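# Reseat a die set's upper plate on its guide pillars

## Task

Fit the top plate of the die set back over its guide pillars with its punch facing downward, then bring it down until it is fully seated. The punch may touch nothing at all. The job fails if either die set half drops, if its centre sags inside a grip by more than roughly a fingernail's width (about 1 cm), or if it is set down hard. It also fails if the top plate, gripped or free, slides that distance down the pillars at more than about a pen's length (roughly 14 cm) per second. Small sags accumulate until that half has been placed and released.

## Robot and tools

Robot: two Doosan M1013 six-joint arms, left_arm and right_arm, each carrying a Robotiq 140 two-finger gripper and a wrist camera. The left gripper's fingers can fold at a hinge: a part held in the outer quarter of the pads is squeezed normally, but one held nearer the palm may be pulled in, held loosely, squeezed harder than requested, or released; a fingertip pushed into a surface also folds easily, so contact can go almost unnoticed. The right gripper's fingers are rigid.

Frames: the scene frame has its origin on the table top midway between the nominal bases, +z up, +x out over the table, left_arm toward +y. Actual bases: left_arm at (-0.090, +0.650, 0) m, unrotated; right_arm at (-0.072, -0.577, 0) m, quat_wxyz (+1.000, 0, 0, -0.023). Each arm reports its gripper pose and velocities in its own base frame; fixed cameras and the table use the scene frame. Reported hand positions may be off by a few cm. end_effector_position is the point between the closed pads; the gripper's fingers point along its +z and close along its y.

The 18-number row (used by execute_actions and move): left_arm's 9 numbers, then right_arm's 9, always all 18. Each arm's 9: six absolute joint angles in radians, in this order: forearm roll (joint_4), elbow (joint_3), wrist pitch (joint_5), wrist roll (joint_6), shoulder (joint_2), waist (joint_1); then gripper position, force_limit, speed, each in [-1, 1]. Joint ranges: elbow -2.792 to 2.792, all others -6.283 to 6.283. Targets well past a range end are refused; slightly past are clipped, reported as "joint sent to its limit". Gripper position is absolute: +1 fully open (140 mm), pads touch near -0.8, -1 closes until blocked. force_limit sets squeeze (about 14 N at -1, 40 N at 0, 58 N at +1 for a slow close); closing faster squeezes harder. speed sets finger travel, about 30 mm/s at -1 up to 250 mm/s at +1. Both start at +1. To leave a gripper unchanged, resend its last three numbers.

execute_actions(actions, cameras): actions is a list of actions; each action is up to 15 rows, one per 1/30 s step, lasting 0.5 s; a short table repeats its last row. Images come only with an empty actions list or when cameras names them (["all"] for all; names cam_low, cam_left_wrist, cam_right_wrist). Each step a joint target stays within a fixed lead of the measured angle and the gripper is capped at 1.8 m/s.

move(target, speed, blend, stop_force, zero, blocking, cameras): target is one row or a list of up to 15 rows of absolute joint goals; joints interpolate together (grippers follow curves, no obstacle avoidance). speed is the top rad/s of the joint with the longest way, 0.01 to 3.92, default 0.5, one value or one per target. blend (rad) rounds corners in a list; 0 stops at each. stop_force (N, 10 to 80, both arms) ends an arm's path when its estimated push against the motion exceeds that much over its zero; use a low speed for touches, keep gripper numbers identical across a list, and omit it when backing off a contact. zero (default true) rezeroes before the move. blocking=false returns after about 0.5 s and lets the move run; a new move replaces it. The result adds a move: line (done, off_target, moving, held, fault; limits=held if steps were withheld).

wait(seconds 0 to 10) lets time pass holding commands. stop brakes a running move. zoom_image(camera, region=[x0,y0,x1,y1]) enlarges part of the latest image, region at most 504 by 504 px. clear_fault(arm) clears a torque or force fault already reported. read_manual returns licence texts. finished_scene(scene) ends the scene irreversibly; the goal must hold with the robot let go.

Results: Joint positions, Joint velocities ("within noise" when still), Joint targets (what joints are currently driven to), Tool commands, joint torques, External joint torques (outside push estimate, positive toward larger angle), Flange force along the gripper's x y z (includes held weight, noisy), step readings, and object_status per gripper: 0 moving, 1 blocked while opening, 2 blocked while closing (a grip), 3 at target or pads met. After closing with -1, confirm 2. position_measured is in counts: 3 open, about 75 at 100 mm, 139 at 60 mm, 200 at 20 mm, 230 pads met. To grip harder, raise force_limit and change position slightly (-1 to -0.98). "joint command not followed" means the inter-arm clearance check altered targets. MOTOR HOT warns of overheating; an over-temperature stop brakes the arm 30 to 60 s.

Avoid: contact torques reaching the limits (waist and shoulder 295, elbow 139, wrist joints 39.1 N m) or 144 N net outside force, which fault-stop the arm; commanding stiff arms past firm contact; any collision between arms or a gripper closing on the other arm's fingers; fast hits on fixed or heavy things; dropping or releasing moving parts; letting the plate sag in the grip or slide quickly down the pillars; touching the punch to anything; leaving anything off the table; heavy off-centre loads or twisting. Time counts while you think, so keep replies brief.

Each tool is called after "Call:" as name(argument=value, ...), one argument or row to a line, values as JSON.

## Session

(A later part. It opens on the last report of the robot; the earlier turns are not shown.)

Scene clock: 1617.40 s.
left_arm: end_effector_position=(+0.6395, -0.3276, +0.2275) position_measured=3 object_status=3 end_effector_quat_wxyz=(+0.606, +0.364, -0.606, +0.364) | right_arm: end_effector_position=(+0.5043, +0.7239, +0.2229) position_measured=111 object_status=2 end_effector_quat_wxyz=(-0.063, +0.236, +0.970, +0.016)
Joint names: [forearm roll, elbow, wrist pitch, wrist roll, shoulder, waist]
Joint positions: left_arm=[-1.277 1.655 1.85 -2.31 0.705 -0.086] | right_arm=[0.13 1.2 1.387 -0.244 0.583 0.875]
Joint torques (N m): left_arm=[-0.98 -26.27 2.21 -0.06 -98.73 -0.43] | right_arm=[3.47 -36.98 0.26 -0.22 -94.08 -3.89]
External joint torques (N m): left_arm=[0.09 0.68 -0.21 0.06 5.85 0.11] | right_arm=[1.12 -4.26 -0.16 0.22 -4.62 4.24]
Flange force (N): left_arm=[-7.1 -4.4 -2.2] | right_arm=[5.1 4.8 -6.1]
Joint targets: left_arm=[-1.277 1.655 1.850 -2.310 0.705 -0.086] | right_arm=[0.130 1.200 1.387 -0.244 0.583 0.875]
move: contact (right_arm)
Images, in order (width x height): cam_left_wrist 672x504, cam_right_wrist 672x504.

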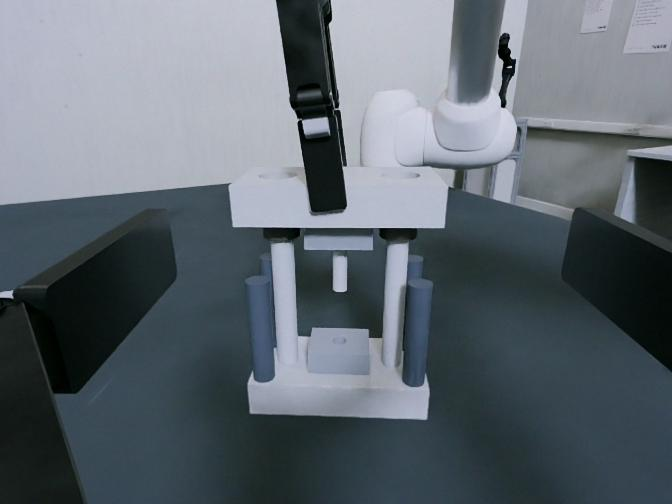

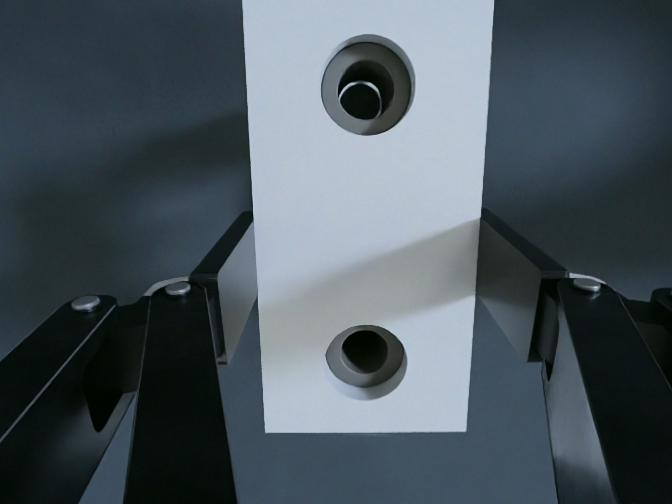

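Call:
move(
  target=[
    [-1.2773,1.6554,1.8500,-2.3103,0.7054,-0.086,1,1,-1,0.130,1.1918,1.3978,-0.2439,0.5804,0.8756,-1,1,-1],
  ],
  speed=0.03,
  cameras=[],
)

Call:
move(
  target=[-1.2773,1.6554,1.8500,-2.3103,0.7054,-0.086,1,1,-1,0.130,1.2078,1.3771,-0.2439,0.5853,0.8756,-1,1,-1],
  speed=0.02,
  stop_force=20,
  cameras=["cam_left_wrist","cam_right_wrist","cam_low"],
)

Call:
zoom_image(
  camera="cam_left_wrist",
  region=[245, 215, 325, 275],
)

Call:
zoom_image(
  camera="cam_left_wrist",
  region=[355, 215, 435, 275],
)

Call:
zoom_image(
  camera="cam_right_wrist",
  region=[310, 20, 430, 150],
)

Call:
zoom_image(
  camera="cam_low",
  region=[203, 195, 225, 213],
)

Scene clock: 1642.90 s.
left_arm: end_effector_position=(+0.6395, -0.3276, +0.2275) position_measured=3 object_status=3 end_effector_quat_wxyz=(+0.606, +0.364, -0.606, +0.364) | right_arm: end_effector_position=(+0.5038, +0.7242, +0.2295) position_measured=111 object_status=2 end_effector_quat_wxyz=(-0.063, +0.235, +0.970, +0.016)
Joint names: [forearm roll, elbow, wrist pitch, wrist roll, shoulder, waist]
Joint positions: left_arm=[-1.277 1.655 1.85 -2.31 0.705 -0.086] | right_arm=[0.13 1.192 1.398 -0.244 0.58 0.876]
Joint torques (N m): left_arm=[-0.97 -26.22 2.18 -0.06 -98.61 -0.43] | right_arm=[4.9 -49.54 0.27 -0.31 -116 -0.78]
External joint torques (N m): left_arm=[0.08 0.59 -0.17 0.06 5.51 0.29] | right_arm=[-0.3 8.19 -0.19 0.31 17.51 0.82]
Flange force (N): left_arm=[-6.6 -4.2 -2.4] | right_arm=[-2.2 7.2 16.5]
Joint targets: left_arm=[-1.277 1.655 1.850 -2.310 0.705 -0.086] | right_arm=[0.130 1.192 1.398 -0.244 0.580 0.876]
move: done
No camera images: "cameras" was empty.

Scene clock: 1644.03 s.
left_arm: end_effector_position=(+0.6395, -0.3276, +0.2275) position_measured=3 object_status=3 end_effector_quat_wxyz=(+0.606, +0.364, -0.606, +0.364) | right_arm: end_effector_position=(+0.5039, +0.7242, +0.2226) position_measured=111 object_status=2 end_effector_quat_wxyz=(-0.063, +0.236, +0.970, +0.016)
Joint names: [forearm roll, elbow, wrist pitch, wrist roll, shoulder, waist]
Joint positions: left_arm=[-1.277 1.655 1.85 -2.31 0.705 -0.086] | right_arm=[0.13 1.2 1.387 -0.244 0.583 0.876]
Joint torques (N m): left_arm=[-0.99 -26.28 2.22 -0.05 -98.55 -0.59] | right_arm=[3.87 -38.07 -0.6 -0.27 -94.26 -3.44]
External joint torques (N m): left_arm=[0.1 0.56 -0.2 0.05 5.1 0.5] | right_arm=[0.74 -3.41 0.69 0.27 -5.04 3.56]
Flange force (N): left_arm=[-6.2 -3.7 -2.4] | right_arm=[4.8 2.5 -6.6]
Joint targets: left_arm=[-1.277 1.655 1.850 -2.310 0.705 -0.086] | right_arm=[0.130 1.200 1.387 -0.244 0.583 0.876]
move: contact (right_arm)

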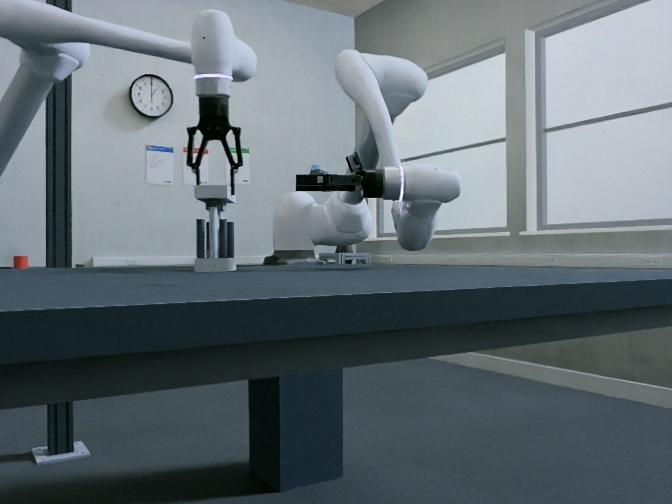

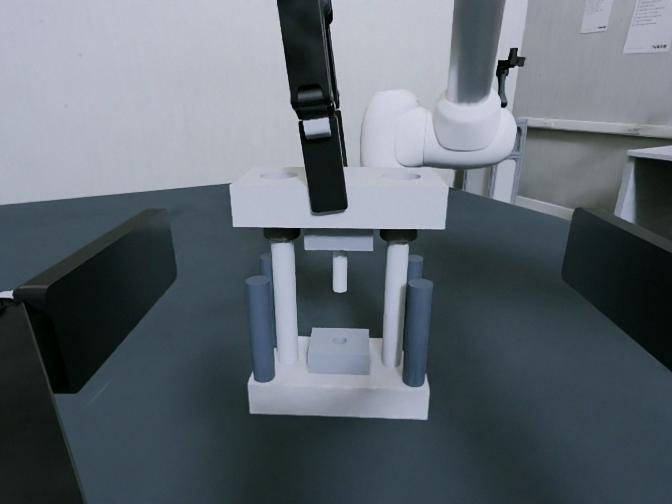

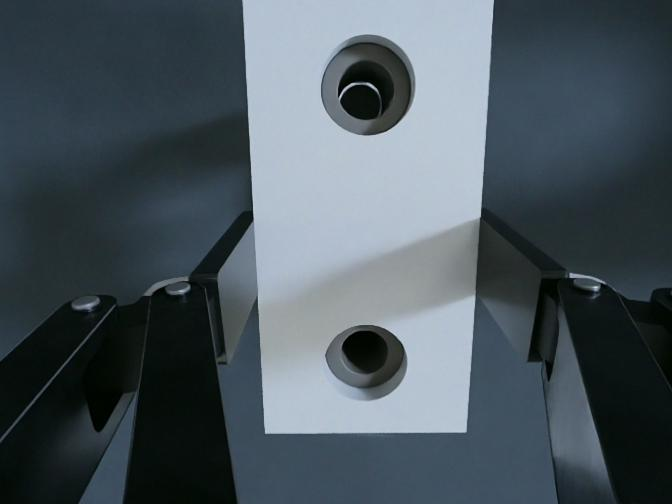

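Scaled by 6.300 from the camera's 672x504 image, which has a finer 960x720 frame.

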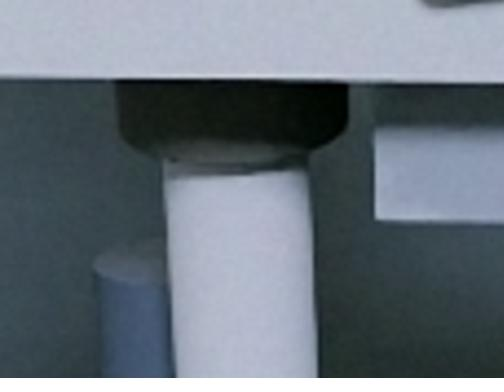

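Scaled by 6.300 from the camera's 672x504 image, which has a finer 960x720 frame.

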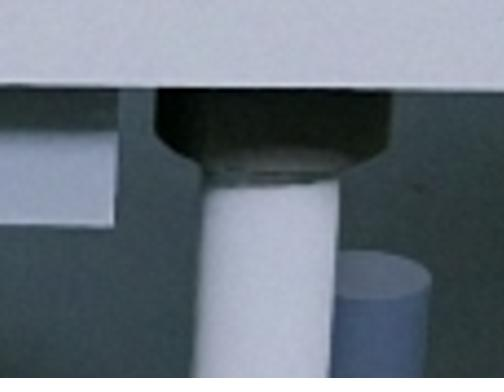

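Scaled by 3.877 from the camera's 672x504 image, which has a finer 960x720 frame.

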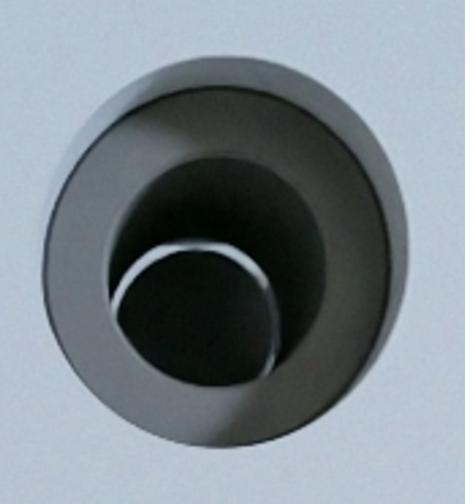

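Scaled by 22.909 from the camera's 672x504 image, which has a finer 960x720 frame.

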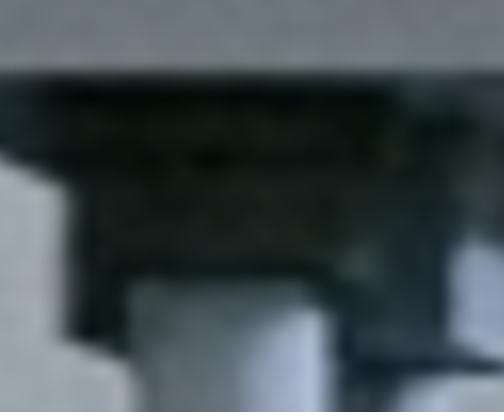

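Call:
execute_actions(
  actions=[
    [[-1.2773,1.6554,1.8500,-2.3103,0.7054,-0.086,1,1,-1,0.130,1.2008,1.3859,-0.2409,0.5833,0.8756,-1,1,-1]],
    [[-1.2773,1.6554,1.8500,-2.3103,0.7054,-0.086,1,1,-1,0.130,1.2012,1.3854,-0.2406,0.5834,0.8759,-1,1,-1]],
    [[-1.2773,1.6554,1.8500,-2.3103,0.7054,-0.086,1,1,-1,0.130,1.2023,1.3846,-0.2406,0.5831,0.8759,-1,1,-1]],
    [[-1.2773,1.6554,1.8500,-2.3103,0.7054,-0.086,1,1,-1,0.130,1.2027,1.3841,-0.2409,0.5832,0.8756,-1,1,-1]],
    [[-1.2773,1.6554,1.8500,-2.3103,0.7054,-0.086,1,1,-1,0.130,1.2031,1.3836,-0.2432,0.5833,0.8763,-1,1,-1]],
  ],
  cameras=["cam_left_wrist","cam_right_wrist"],
)

Call:
zoom_image(
  camera="cam_left_wrist",
  region=[220, 180, 450, 310],
)

Call:
zoom_image(
  camera="cam_right_wrist",
  region=[310, 20, 430, 150],
)

Scene clock: 1668.73 s.
left_arm: end_effector_position=(+0.6395, -0.3276, +0.2275) position_measured=3 object_status=3 end_effector_quat_wxyz=(+0.606, +0.364, -0.606, +0.364) | right_arm: end_effector_position=(+0.5033, +0.7243, +0.2207) position_measured=111 object_status=2 end_effector_quat_wxyz=(-0.063, +0.236, +0.970, +0.016)
Joint names: [forearm roll, elbow, wrist pitch, wrist roll, shoulder, waist]
Joint positions: left_arm=[-1.277 1.655 1.85 -2.31 0.705 -0.086] | right_arm=[0.13 1.203 1.384 -0.243 0.583 0.876]
Joint torques (N m): left_arm=[-0.95 -26.34 2.2 -0.06 -98.5 -0.49] | right_arm=[-2.31 -27.94 -3.05 -0.54 -73.22 -16.95]
External joint torques (N m): left_arm=[0.06 0.81 -0.2 0.06 5.87 0.32] | right_arm=[6.88 -13.22 3.14 0.54 -25.22 16.62]
External joint torques at the end of the 1st action: left_arm=[0.08 0.5 -0.21 0.05 5.38 0.41] | right_arm=[3.82 -9.49 2.07 0.29 -17.58 10.48]
External joint torques at the end of the 2nd action: left_arm=[0.04 0.52 -0.25 0.05 5.53 0.33] | right_arm=[4.76 -8.28 2.39 0.48 -15.82 12.15]
External joint torques at the end of the 3rd action: left_arm=[0.07 0.43 -0.17 0.06 4.95 0.66] | right_arm=[6.15 -11.14 0.97 0.3 -18.14 15.5]
External joint torques at the end of the 4th action: left_arm=[0.06 0.54 -0.21 0.06 5.53 0.17] | right_arm=[7.79 -15.88 1.57 0.3 -27.27 20.05]
Flange force (N): left_arm=[-7.1 -4.1 -2.3] | right_arm=[23.0 1.1 -27.7]
Flange force at the end of the 1st action (N): left_arm=[-6.5 -4.2 -2.5] | right_arm=[14.6 1.1 -19.6]
Flange force at the end of the 2nd action (N): left_arm=[-6.6 -4.4 -2.4] | right_arm=[16.4 1.5 -17.7]
Flange force at the end of the 3rd action (N): left_arm=[-6.0 -3.8 -2.7] | right_arm=[20.0 4.7 -19.3]
Flange force at the end of the 4th action (N): left_arm=[-6.7 -4.4 -2.2] | right_arm=[26.6 4.0 -28.6]
Joint targets: left_arm=[-1.277 1.655 1.850 -2.310 0.705 -0.086] | right_arm=[0.130 1.203 1.384 -0.243 0.583 0.876]
Step readings (joint positions of left_arm | right_arm; steps 1 to 15: 1st action; 16 to 30: 2nd action; 31 to 45: 3rd action; 46 to 60: 4th action; 61 to 75: 5th action):
0: [-1.277 1.655 1.850 -2.310 0.705 -0.086] | [0.130 1.200 1.387 -0.244 0.583 0.876]
1: [-1.277 1.655 1.850 -2.310 0.705 -0.086] | [0.130 1.200 1.387 -0.244 0.583 0.876]
2: [-1.277 1.655 1.850 -2.310 0.705 -0.086] | [0.130 1.200 1.387 -0.242 0.583 0.876]
4: [-1.277 1.655 1.850 -2.310 0.705 -0.086] | [0.130 1.200 1.386 -0.241 0.583 0.876]
8: [-1.277 1.655 1.850 -2.310 0.705 -0.086] | [0.130 1.201 1.386 -0.241 0.583 0.876]
15: [-1.277 1.655 1.850 -2.310 0.705 -0.086] | [0.130 1.201 1.386 -0.241 0.583 0.876]
16: [-1.277 1.655 1.850 -2.310 0.705 -0.086] | [0.130 1.201 1.386 -0.241 0.583 0.876]
17: [-1.277 1.655 1.850 -2.310 0.705 -0.086] | [0.130 1.201 1.386 -0.241 0.583 0.876]
19: [-1.277 1.655 1.850 -2.310 0.705 -0.086] | [0.130 1.201 1.385 -0.241 0.583 0.876]
23: [-1.277 1.655 1.850 -2.310 0.705 -0.086] | [0.130 1.201 1.385 -0.241 0.583 0.876]
30: [-1.277 1.655 1.850 -2.310 0.705 -0.086] | [0.130 1.201 1.385 -0.241 0.583 0.876]
31: [-1.277 1.655 1.850 -2.310 0.705 -0.086] | [0.130 1.201 1.385 -0.241 0.583 0.876]
32: [-1.277 1.655 1.850 -2.310 0.705 -0.086] | [0.130 1.202 1.385 -0.241 0.583 0.876]
34: [-1.277 1.655 1.850 -2.310 0.705 -0.086] | [0.130 1.202 1.385 -0.241 0.583 0.876]
38: [-1.277 1.655 1.850 -2.310 0.705 -0.086] | [0.130 1.202 1.385 -0.241 0.583 0.876]
45: [-1.277 1.655 1.850 -2.310 0.705 -0.086] | [0.130 1.202 1.385 -0.241 0.583 0.876]
46: [-1.277 1.655 1.850 -2.310 0.705 -0.086] | [0.130 1.202 1.385 -0.241 0.583 0.876]
47: [-1.277 1.655 1.850 -2.310 0.705 -0.086] | [0.130 1.202 1.384 -0.241 0.583 0.876]
49: [-1.277 1.655 1.850 -2.310 0.705 -0.086] | [0.130 1.203 1.384 -0.241 0.583 0.876]
53: [-1.277 1.655 1.850 -2.310 0.705 -0.086] | [0.130 1.203 1.384 -0.241 0.583 0.876]
60: [-1.277 1.655 1.850 -2.310 0.705 -0.086] | [0.130 1.203 1.384 -0.241 0.583 0.876]
61: [-1.277 1.655 1.850 -2.310 0.705 -0.086] | [0.130 1.203 1.384 -0.241 0.583 0.876]
62: [-1.277 1.655 1.850 -2.310 0.705 -0.086] | [0.130 1.203 1.384 -0.242 0.583 0.876]
64: [-1.277 1.655 1.850 -2.310 0.705 -0.086] | [0.130 1.203 1.384 -0.243 0.583 0.876]
68: [-1.277 1.655 1.850 -2.310 0.705 -0.086] | [0.130 1.203 1.384 -0.243 0.583 0.876]
75: [-1.277 1.655 1.850 -2.310 0.705 -0.086] | [0.130 1.203 1.384 -0.243 0.583 0.876]
Images, in order (width x height): cam_left_wrist 672x504, cam_right_wrist 672x504.

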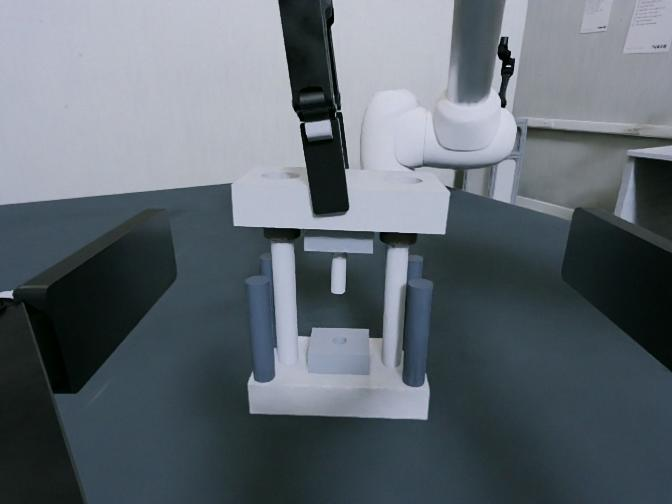

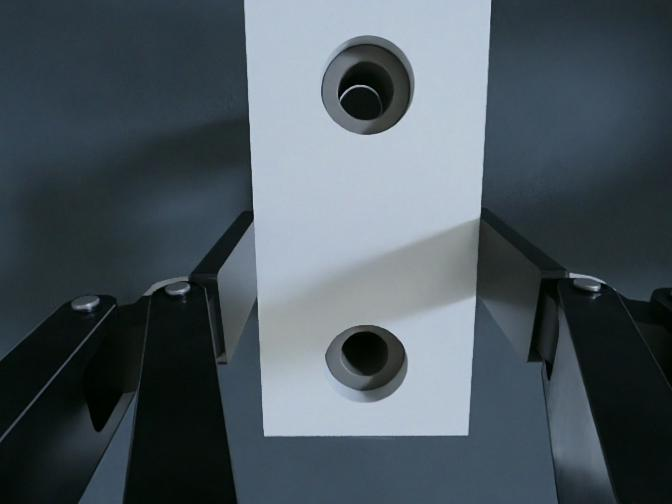

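Scaled by 2.191 from the camera's 672x504 image, which has a finer 960x720 frame.

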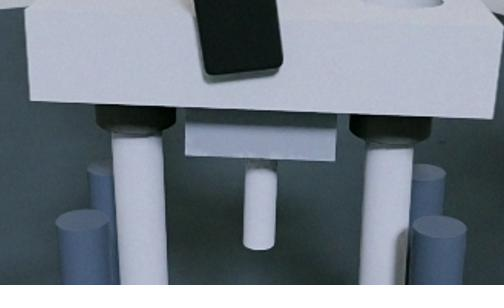

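Scaled by 3.877 from the camera's 672x504 image, which has a finer 960x720 frame.

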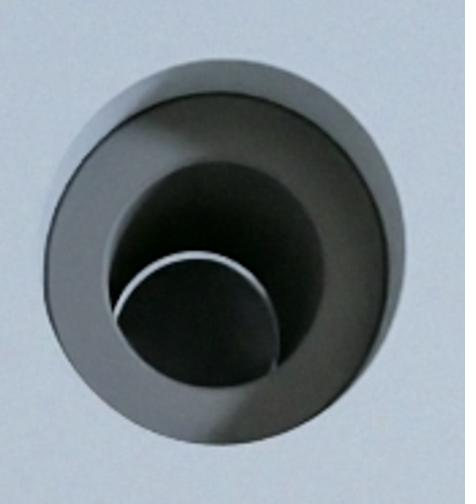

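Call:
move(
  target=[
    [-1.2773,1.6554,1.8500,-2.3103,0.7054,-0.086,1,1,-1,0.130,1.1918,1.3978,-0.2439,0.5804,0.8756,-1,1,-1],
    [-1.2488,0.5622,2.4951,-2.7456,1.2429,-0.3972,1,1,-1,0.168,1.1871,1.4087,-0.2663,0.5833,0.8610,-1,1,-1],
  ],
  speed=[0.04,0.35],
  cameras=["all"],
)

Call:
zoom_image(
  camera="cam_left_wrist",
  region=[220, 150, 450, 310],
)

Call:
zoom_image(
  camera="cam_right_wrist",
  region=[310, 20, 430, 150],
)

Scene clock: 1729.77 s.
left_arm: end_effector_position=(+0.7326, -0.4577, +0.2363) position_measured=3 object_status=3 end_effector_quat_wxyz=(+0.704, +0.116, -0.688, +0.133) | right_arm: end_effector_position=(+0.5042, +0.7241, +0.2311) position_measured=111 object_status=2 end_effector_quat_wxyz=(-0.079, +0.234, +0.969, +0.021)
Joint names: [forearm roll, elbow, wrist pitch, wrist roll, shoulder, waist]
Joint positions: left_arm=[-1.252 0.732 2.394 -2.678 1.157 -0.348] | right_arm=[0.163 1.188 1.407 -0.264 0.583 0.863]
Joint torques (N m): left_arm=[-2.56 -9.8 1.36 -0.08 -84.63 2.8] | right_arm=[5.31 -49.61 0.47 -0.36 -115.37 -1.17]
External joint torques (N m): left_arm=[2.17 -27.33 -0.18 0.08 -48.71 -3.05] | right_arm=[-0.66 8.39 -0.35 0.36 16.99 1.03]
External joint torques when the fault began: left_arm=[12.24 -52.94 -0.09 0.18 -137.75 31.8]
Flange force (N): left_arm=[43.0 -9.6 -7.3] | right_arm=[-2.3 5.7 16.8]
Flange force when the fault began (N): left_arm=[107.5 85.1 54.8]
Joint targets: left_arm=[-1.253 0.733 2.394 -2.677 1.157 -0.348] | right_arm=[0.163 1.188 1.407 -0.264 0.583 0.863]
Tool commands: left_gripper/position=+1.0 left_gripper/force_limit=+1.0 left_gripper/speed=-1.0 right_gripper/position=-1.0 right_gripper/force_limit=+1.0 right_gripper/speed=-1.0
FORCE FAULT: contact force on the left arm reached its limit, and that arm stopped. The contact can be on any part of that arm, not only on its tool. That arm's remaining commands of this call were not run. That arm is still stopped at the end of this call. While its stop runs, that arm takes no new command, but its gripper still runs the gripper command that each later call begins with.
CLEAR FAULT: the left arm stays stopped until you call clear_fault(arm="left_arm").
move: fault (left_arm); path passed 1 of 2 targets; left_arm: the elbow is farthest, 0.170 rad from its target

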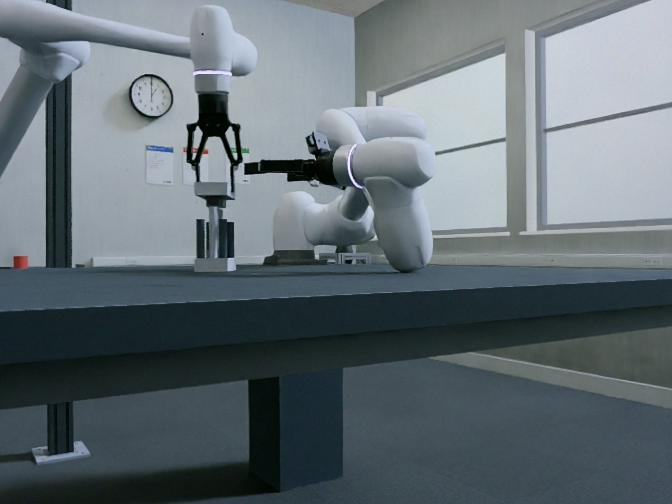

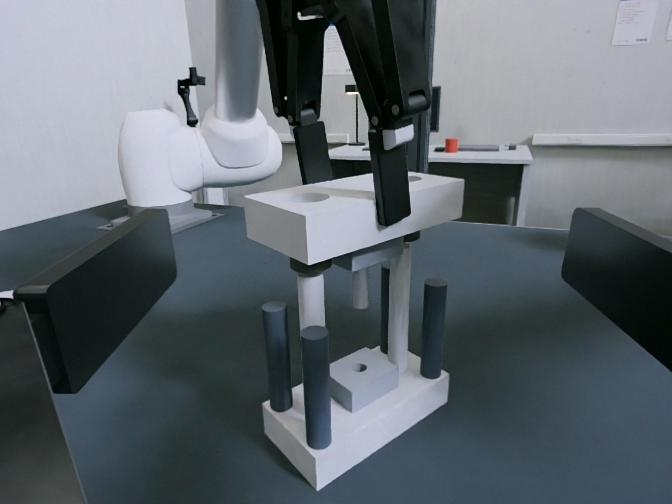

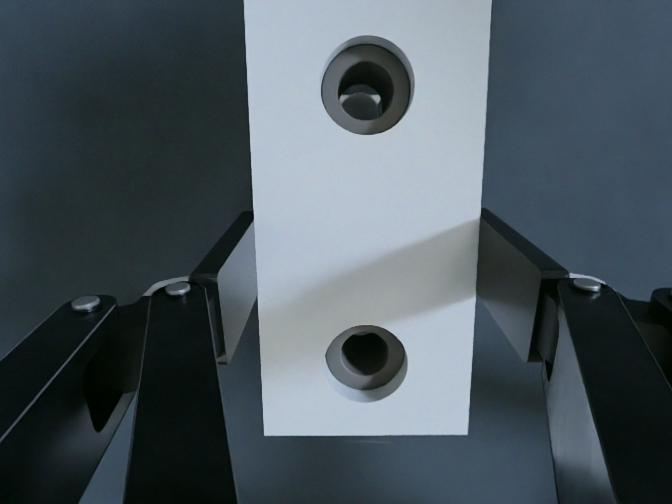

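Scaled by 2.191 from the camera's 672x504 image, which has a finer 960x720 frame.

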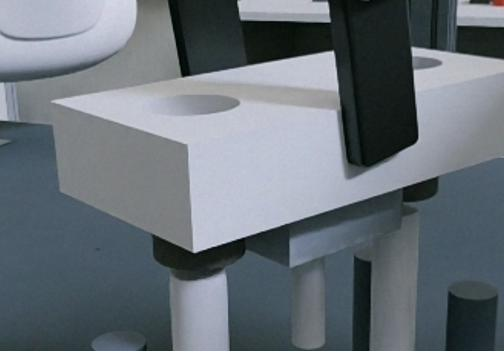

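Scaled by 3.877 from the camera's 672x504 image, which has a finer 960x720 frame.

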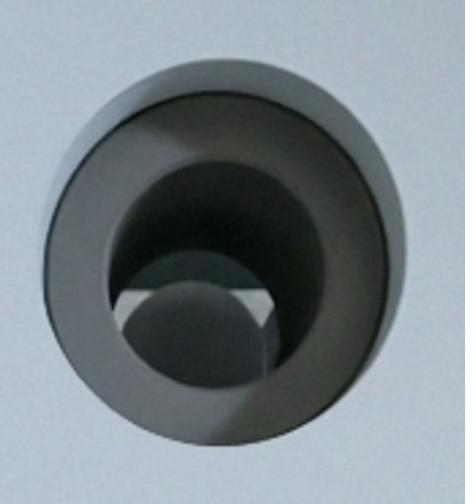

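Call:
clear_fault(
  arm="left_arm",
)

Call:
move(
  target=[-1.252,0.732,2.394,-2.678,1.115,-0.348,1,1,-1,0.168,1.1871,1.4087,-0.2663,0.5833,0.8610,-1,1,-1],
  speed=0.1,
  cameras=["cam_left_wrist","cam_right_wrist"],
)

Call:
zoom_image(
  camera="cam_left_wrist",
  region=[220, 170, 500, 380],
)

Call:
zoom_image(
  camera="cam_right_wrist",
  region=[310, 20, 430, 150],
)

Scene clock: 1748.63 s.
left_arm: end_effector_position=(+0.7326, -0.4577, +0.2363) position_measured=3 object_status=3 end_effector_quat_wxyz=(+0.704, +0.116, -0.688, +0.133) | right_arm: end_effector_position=(+0.5042, +0.7241, +0.2311) position_measured=111 object_status=2 end_effector_quat_wxyz=(-0.079, +0.234, +0.969, +0.021)
Joint names: [forearm roll, elbow, wrist pitch, wrist roll, shoulder, waist]
Joint positions: left_arm=[-1.252 0.732 2.394 -2.678 1.157 -0.348] | right_arm=[0.163 1.188 1.407 -0.264 0.583 0.863]
Joint torques (N m): left_arm=[-2.59 -10.01 1.37 -0.04 -85.33 2.94] | right_arm=[5.28 -49.77 0.41 -0.33 -115.2 -0.88]
External joint torques (N m): left_arm=[2.19 -26.98 -0.19 0.04 -47.6 -3.32] | right_arm=[-0.64 8.58 -0.3 0.33 16.9 0.46]
Flange force (N): left_arm=[42.1 -10.4 -7.9] | right_arm=[-2.8 4.9 16.8]
Joint targets: left_arm=[-1.252 0.732 2.394 -2.678 1.157 -0.348] | right_arm=[0.163 1.188 1.407 -0.264 0.583 0.863]
Tool commands: left_gripper/position=+1.0 left_gripper/force_limit=+1.0 left_gripper/speed=-1.0 right_gripper/position=-1.0 right_gripper/force_limit=+1.0 right_gripper/speed=-1.0
FORCE FAULT, CONTINUED: the left arm's stop, for the force fault that an earlier result reported, is over. The call counts as one of the actions that you can send in this scene. That arm's target is now where it stood when the stop ended, not its last command. That arm accepts commands again.
CLEAR FAULT: your call cleared the left arm's force fault. If the contact force or a joint's load stays at its limit, that arm stops again.

Scene clock: 1749.37 s.
left_arm: end_effector_position=(+0.7287, -0.4560, +0.2714) position_measured=3 object_status=3 end_effector_quat_wxyz=(+0.691, +0.109, -0.700, +0.140) | right_arm: end_effector_position=(+0.5043, +0.7241, +0.2314) position_measured=111 object_status=2 end_effector_quat_wxyz=(-0.082, +0.234, +0.969, +0.022)
Joint names: [forearm roll, elbow, wrist pitch, wrist roll, shoulder, waist]
Joint positions: left_arm=[-1.252 0.732 2.394 -2.678 1.115 -0.348] | right_arm=[0.168 1.187 1.409 -0.266 0.583 0.861]
Joint torques (N m): left_arm=[-0.51 -38.41 1.27 -0.04 -137.3 -0.71] | right_arm=[5.32 -49.73 0.4 -0.4 -115.26 -0.28]
External joint torques (N m): left_arm=[0.11 0.71 -0.15 0.04 5.42 0.38] | right_arm=[-0.67 8.54 -0.28 0.4 17 0.23]
Flange force (N): left_arm=[-4.5 -5.0 -7.0] | right_arm=[-3.2 5.2 16.7]
Joint targets: left_arm=[-1.252 0.732 2.394 -2.678 1.115 -0.348] | right_arm=[0.168 1.187 1.409 -0.266 0.583 0.861]
move: done
Images, in order (width x height): cam_left_wrist 672x504, cam_right_wrist 672x504.

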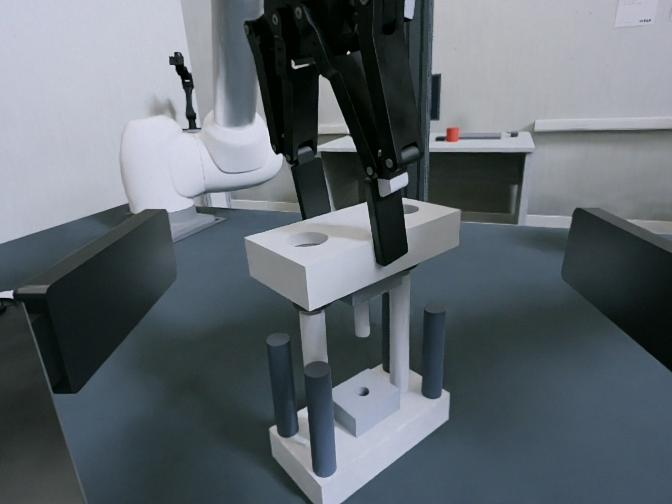

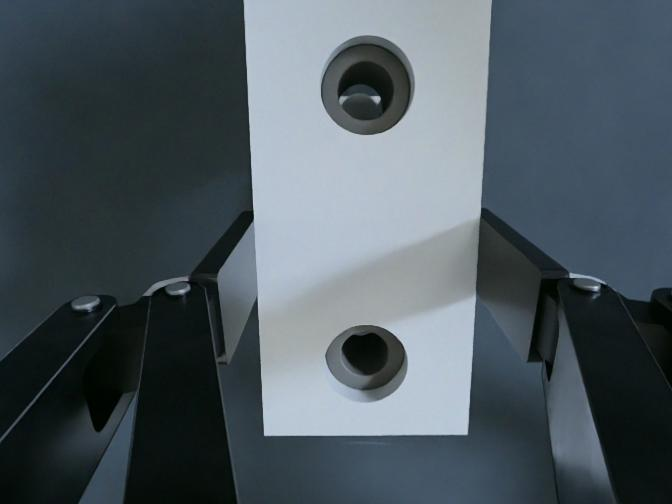

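Scaled by 1.800 from the camera's 672x504 image, which has a finer 960x720 frame.

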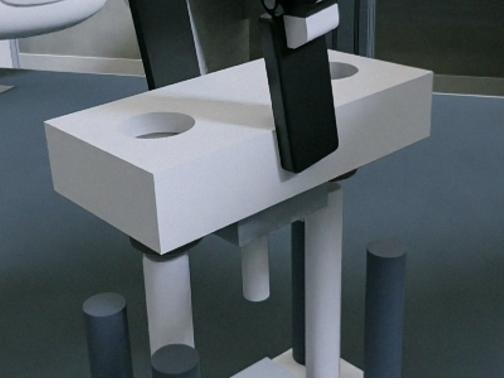

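Scaled by 3.877 from the camera's 672x504 image, which has a finer 960x720 frame.

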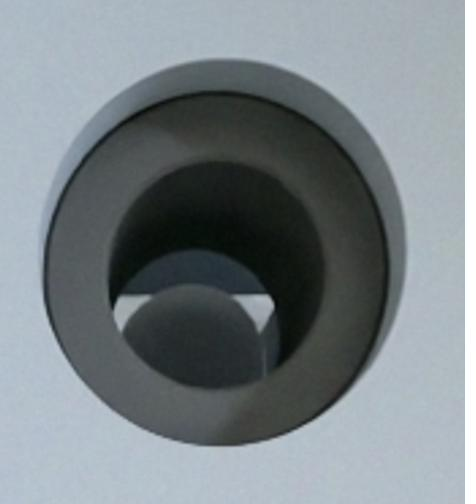

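Call:
move(
  target=[-1.252,0.732,2.394,-2.678,1.143,-0.348,1,1,-1,0.168,1.1927,1.4013,-0.2663,0.5851,0.8610,-1,1,-1],
  speed=0.05,
  stop_force=12,
  cameras=["cam_left_wrist","cam_right_wrist"],
)

Call:
zoom_image(
  camera="cam_left_wrist",
  region=[280, 230, 360, 310],
)

Call:
zoom_image(
  camera="cam_left_wrist",
  region=[365, 220, 445, 300],
)

Call:
zoom_image(
  camera="cam_right_wrist",
  region=[310, 20, 430, 150],
)

Scene clock: 1783.57 s.
left_arm: end_effector_position=(+0.7316, -0.4571, +0.2477) position_measured=3 object_status=3 end_effector_quat_wxyz=(+0.700, +0.114, -0.692, +0.135) | right_arm: end_effector_position=(+0.5044, +0.7241, +0.2267) position_measured=111 object_status=2 end_effector_quat_wxyz=(-0.082, +0.234, +0.968, +0.022)
Joint names: [forearm roll, elbow, wrist pitch, wrist roll, shoulder, waist]
Joint positions: left_arm=[-1.252 0.732 2.394 -2.678 1.143 -0.348] | right_arm=[0.168 1.193 1.401 -0.266 0.585 0.861]
Joint torques (N m): left_arm=[-0.48 -38.05 1.34 -0.04 -138.19 -0.56] | right_arm=[5.32 -49.56 0.34 -0.29 -116.07 -0.46]
External joint torques (N m): left_arm=[0.1 1.18 -0.19 0.04 6.68 0.62] | right_arm=[-0.63 8.16 -0.22 0.29 16.66 1.1]
Flange force (N): left_arm=[-5.5 -5.2 -7.7] | right_arm=[-2.3 5.8 16.2]
Joint targets: left_arm=[-1.252 0.732 2.394 -2.678 1.143 -0.348] | right_arm=[0.168 1.193 1.401 -0.266 0.585 0.861]
move: done
Images, in order (width x height): cam_left_wrist 672x504, cam_right_wrist 672x504.

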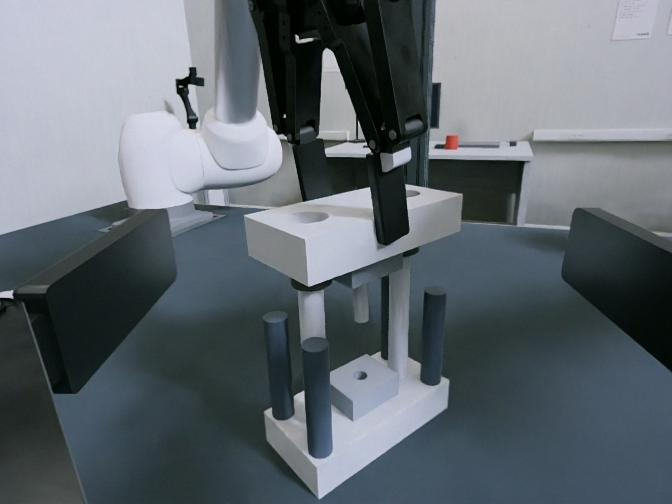

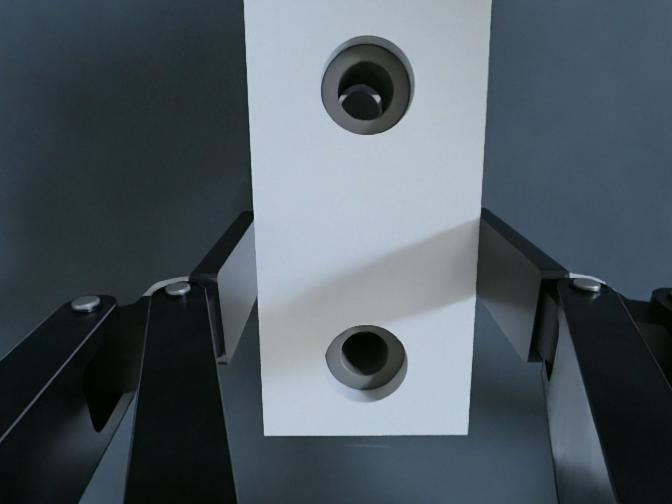

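Scaled by 6.300 from the camera's 672x504 image, which has a finer 960x720 frame.

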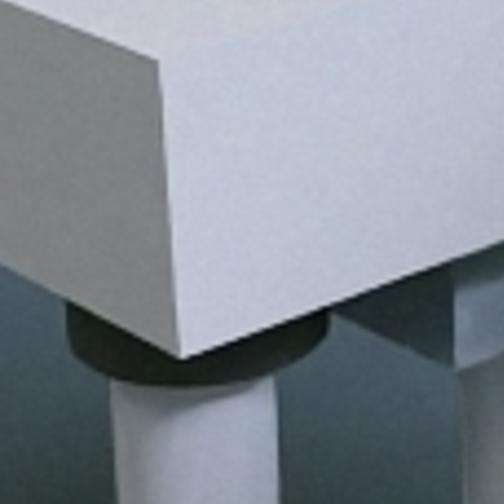

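Scaled by 6.300 from the camera's 672x504 image, which has a finer 960x720 frame.

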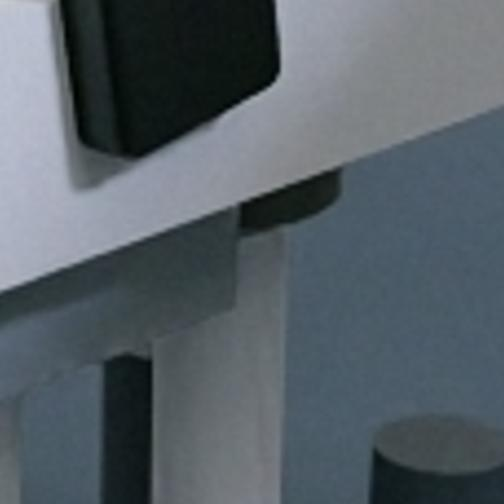

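Scaled by 3.877 from the camera's 672x504 image, which has a finer 960x720 frame.

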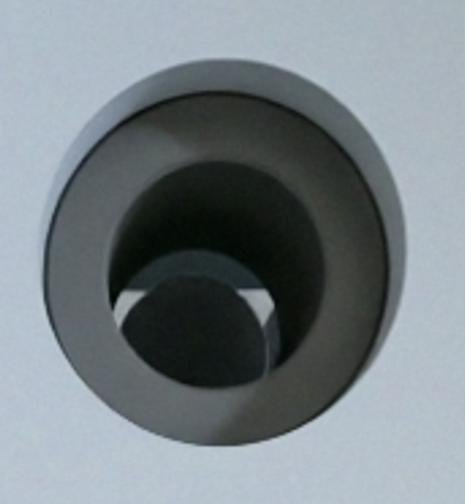

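Call:
move(
  target=[-1.252,0.732,2.394,-2.678,1.143,-0.348,1,1,-1,0.168,1.1876,1.4033,-0.2889,0.5883,0.8584,-1,1,-1],
  speed=0.04,
  cameras=["cam_left_wrist","cam_right_wrist"],
)

Call:
zoom_image(
  camera="cam_left_wrist",
  region=[280, 230, 360, 310],
)

Call:
zoom_image(
  camera="cam_left_wrist",
  region=[365, 220, 445, 300],
)

Call:
zoom_image(
  camera="cam_right_wrist",
  region=[310, 20, 430, 150],
)

Scene clock: 1810.50 s.
left_arm: end_effector_position=(+0.7316, -0.4571, +0.2477) position_measured=3 object_status=3 end_effector_quat_wxyz=(+0.700, +0.114, -0.692, +0.135) | right_arm: end_effector_position=(+0.5075, +0.7242, +0.2266) position_measured=111 object_status=2 end_effector_quat_wxyz=(-0.081, +0.225, +0.971, +0.023)
Joint names: [forearm roll, elbow, wrist pitch, wrist roll, shoulder, waist]
Joint positions: left_arm=[-1.252 0.732 2.394 -2.678 1.143 -0.348] | right_arm=[0.168 1.188 1.403 -0.289 0.588 0.858]
Joint torques (N m): left_arm=[-0.45 -38.04 1.33 -0.06 -138.33 -0.42] | right_arm=[5.14 -49.71 0.37 -0.39 -115.95 -1.32]
External joint torques (N m): left_arm=[0.09 1.36 -0.18 0.06 7.42 0.84] | right_arm=[-0.46 8.33 -0.25 0.39 16.44 1.58]
Flange force (N): left_arm=[-6.2 -5.6 -8.4] | right_arm=[-1.7 5.0 16.5]
Joint targets: left_arm=[-1.252 0.732 2.394 -2.678 1.143 -0.348] | right_arm=[0.168 1.188 1.403 -0.289 0.588 0.858]
move: done
Images, in order (width x height): cam_left_wrist 672x504, cam_right_wrist 672x504.

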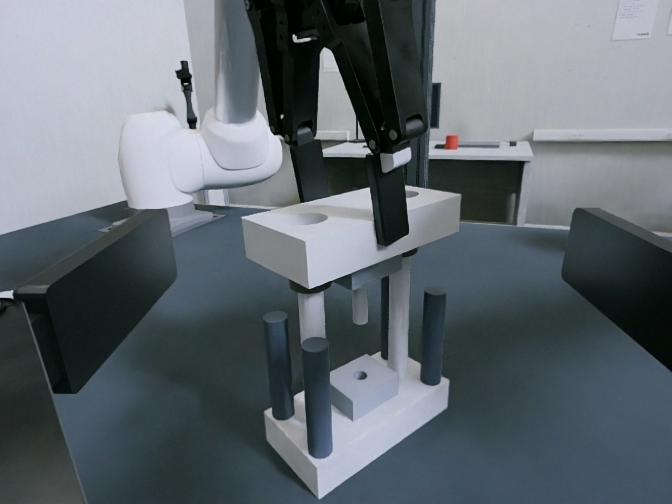

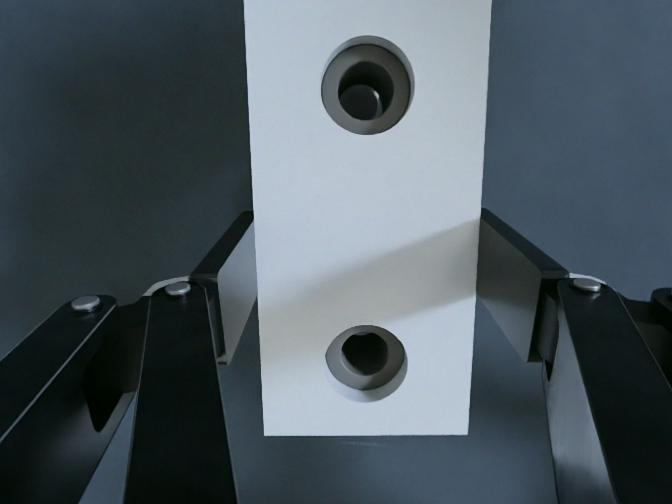

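Scaled by 6.300 from the camera's 672x504 image, which has a finer 960x720 frame.

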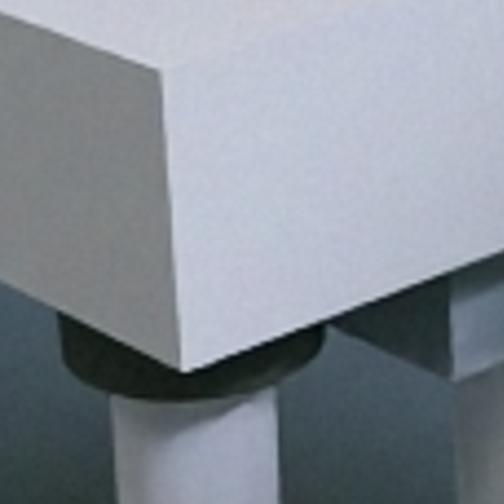

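Scaled by 6.300 from the camera's 672x504 image, which has a finer 960x720 frame.

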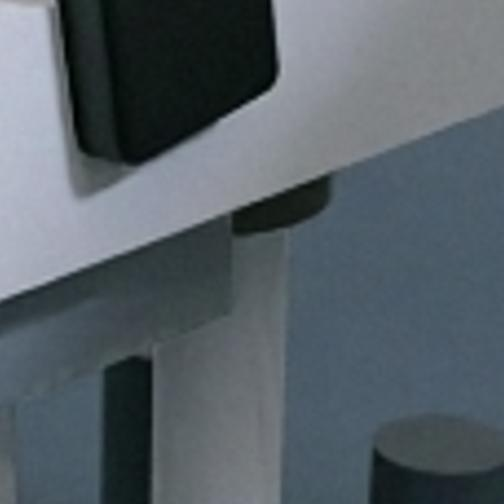

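Scaled by 3.877 from the camera's 672x504 image, which has a finer 960x720 frame.

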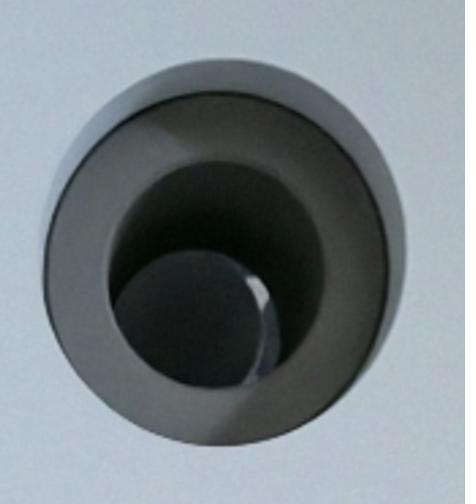

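Call:
move(
  target=[-1.252,0.732,2.394,-2.678,1.143,-0.348,1,1,-1,0.168,1.1886,1.4029,-0.2989,0.5876,0.8584,-1,1,-1],
  speed=0.04,
  cameras=["cam_right_wrist"],
)

Call:
zoom_image(
  camera="cam_right_wrist",
  region=[310, 20, 430, 150],
)

Call:
move(
  target=[-1.252,0.732,2.394,-2.678,1.143,-0.348,1,1,-1,0.168,1.1986,1.3900,-0.2989,0.5907,0.8584,-1,1,-1],
  speed=0.02,
  stop_force=12,
  cameras=["cam_left_wrist","cam_right_wrist"],
)

Call:
zoom_image(
  camera="cam_left_wrist",
  region=[280, 230, 360, 310],
)

Call:
zoom_image(
  camera="cam_left_wrist",
  region=[365, 220, 445, 300],
)

Call:
zoom_image(
  camera="cam_right_wrist",
  region=[310, 20, 430, 150],
)

Scene clock: 1831.53 s.
left_arm: end_effector_position=(+0.7316, -0.4571, +0.2477) position_measured=3 object_status=3 end_effector_quat_wxyz=(+0.700, +0.114, -0.692, +0.135) | right_arm: end_effector_position=(+0.5072, +0.7239, +0.2267) position_measured=111 object_status=2 end_effector_quat_wxyz=(-0.081, +0.220, +0.972, +0.024)
Joint names: [forearm roll, elbow, wrist pitch, wrist roll, shoulder, waist]
Joint positions: left_arm=[-1.252 0.732 2.394 -2.678 1.143 -0.348] | right_arm=[0.168 1.189 1.403 -0.299 0.588 0.858]
Joint torques (N m): left_arm=[-0.49 -37.98 1.34 -0.07 -138.41 -0.58] | right_arm=[5.29 -49.75 0.49 -0.22 -115.77 -0.86]
External joint torques (N m): left_arm=[0.08 1.14 -0.2 0.06 7.04 -0.16] | right_arm=[-0.62 8.43 -0.37 0.22 16.57 1.04]
Flange force (N): left_arm=[-5.8 -6.4 -8.0] | right_arm=[-2.5 4.6 16.8]
Joint targets: left_arm=[-1.252 0.732 2.394 -2.678 1.143 -0.348] | right_arm=[0.168 1.189 1.403 -0.299 0.588 0.858]
move: done
Images, in order (width x height): cam_right_wrist 672x504.

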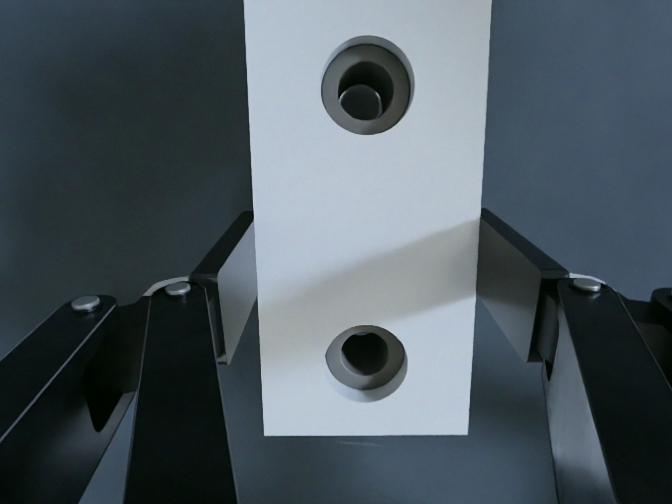

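Scaled by 3.877 from the camera's 672x504 image, which has a finer 960x720 frame.

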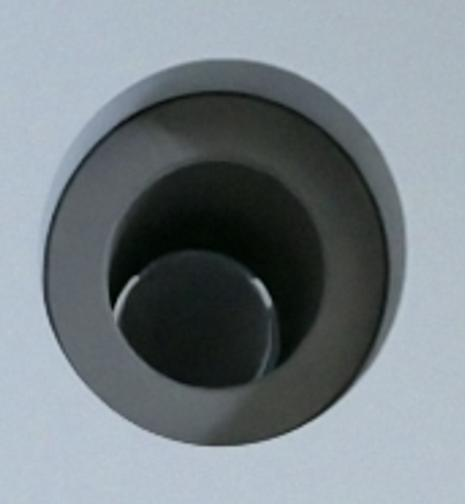

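Scene clock: 1832.30 s.
left_arm: end_effector_position=(+0.7316, -0.4571, +0.2477) position_measured=3 object_status=3 end_effector_quat_wxyz=(+0.700, +0.114, -0.692, +0.135) | right_arm: end_effector_position=(+0.5073, +0.7240, +0.2243) position_measured=111 object_status=2 end_effector_quat_wxyz=(-0.081, +0.220, +0.972, +0.024)
Joint names: [forearm roll, elbow, wrist pitch, wrist roll, shoulder, waist]
Joint positions: left_arm=[-1.252 0.732 2.394 -2.678 1.143 -0.348] | right_arm=[0.168 1.192 1.399 -0.299 0.588 0.858]
Joint torques (N m): left_arm=[-0.49 -38.04 1.33 -0.07 -138.66 -0.52] | right_arm=[5 -39.26 0.04 -0.34 -98.53 -0.64]
External joint torques (N m): left_arm=[0.11 1.1 -0.18 0.06 6.96 0.56] | right_arm=[-0.35 -1.92 0.08 0.34 -0.27 0.48]
Flange force (N): left_arm=[-5.8 -5.8 -8.4] | right_arm=[0.2 5.2 -2.7]
Joint targets: left_arm=[-1.252 0.732 2.394 -2.678 1.143 -0.348] | right_arm=[0.168 1.192 1.399 -0.299 0.588 0.858]
move: contact (right_arm)
Images, in order (width x height): cam_left_wrist 672x504, cam_right_wrist 672x504.

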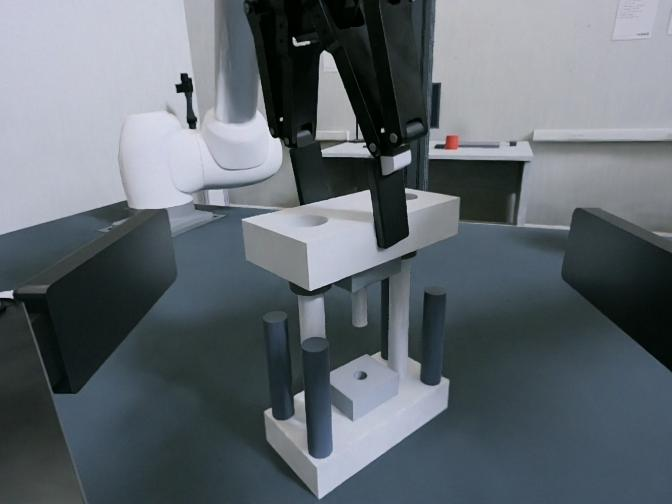

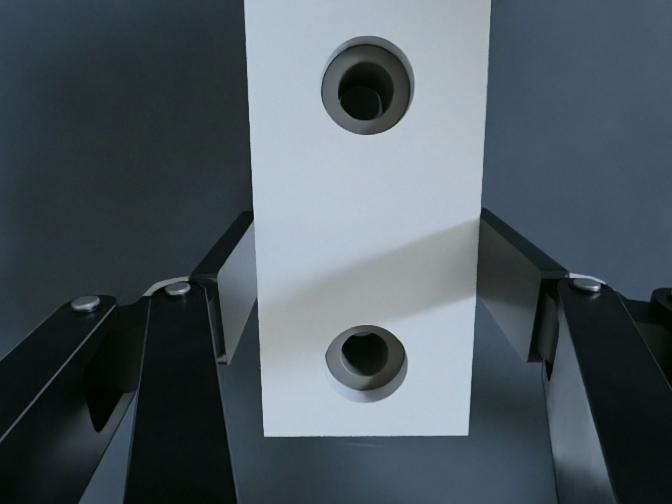

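Scaled by 6.300 from the camera's 672x504 image, which has a finer 960x720 frame.

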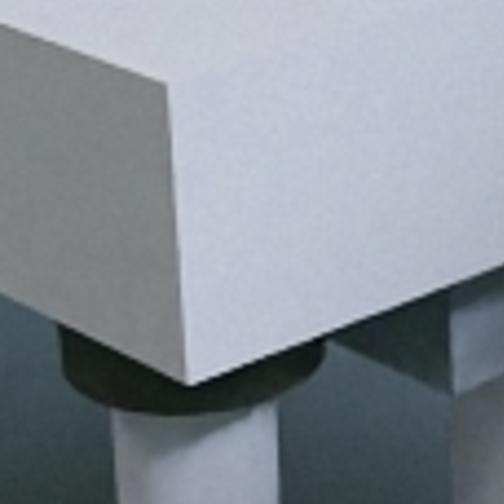

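Scaled by 6.300 from the camera's 672x504 image, which has a finer 960x720 frame.

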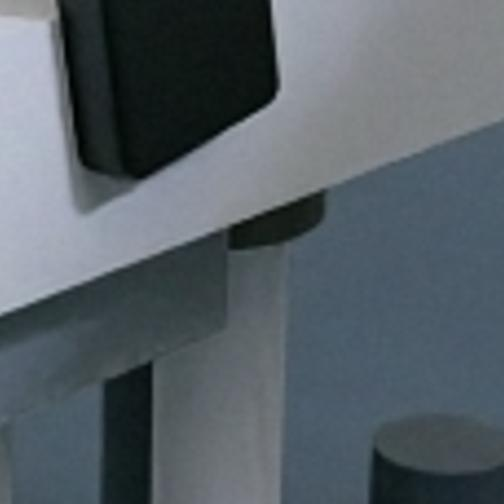

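Scaled by 3.877 from the camera's 672x504 image, which has a finer 960x720 frame.

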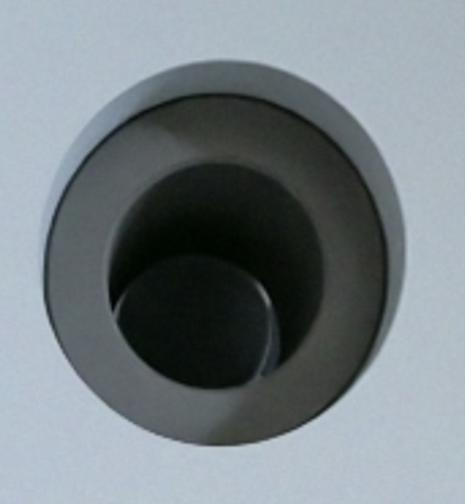

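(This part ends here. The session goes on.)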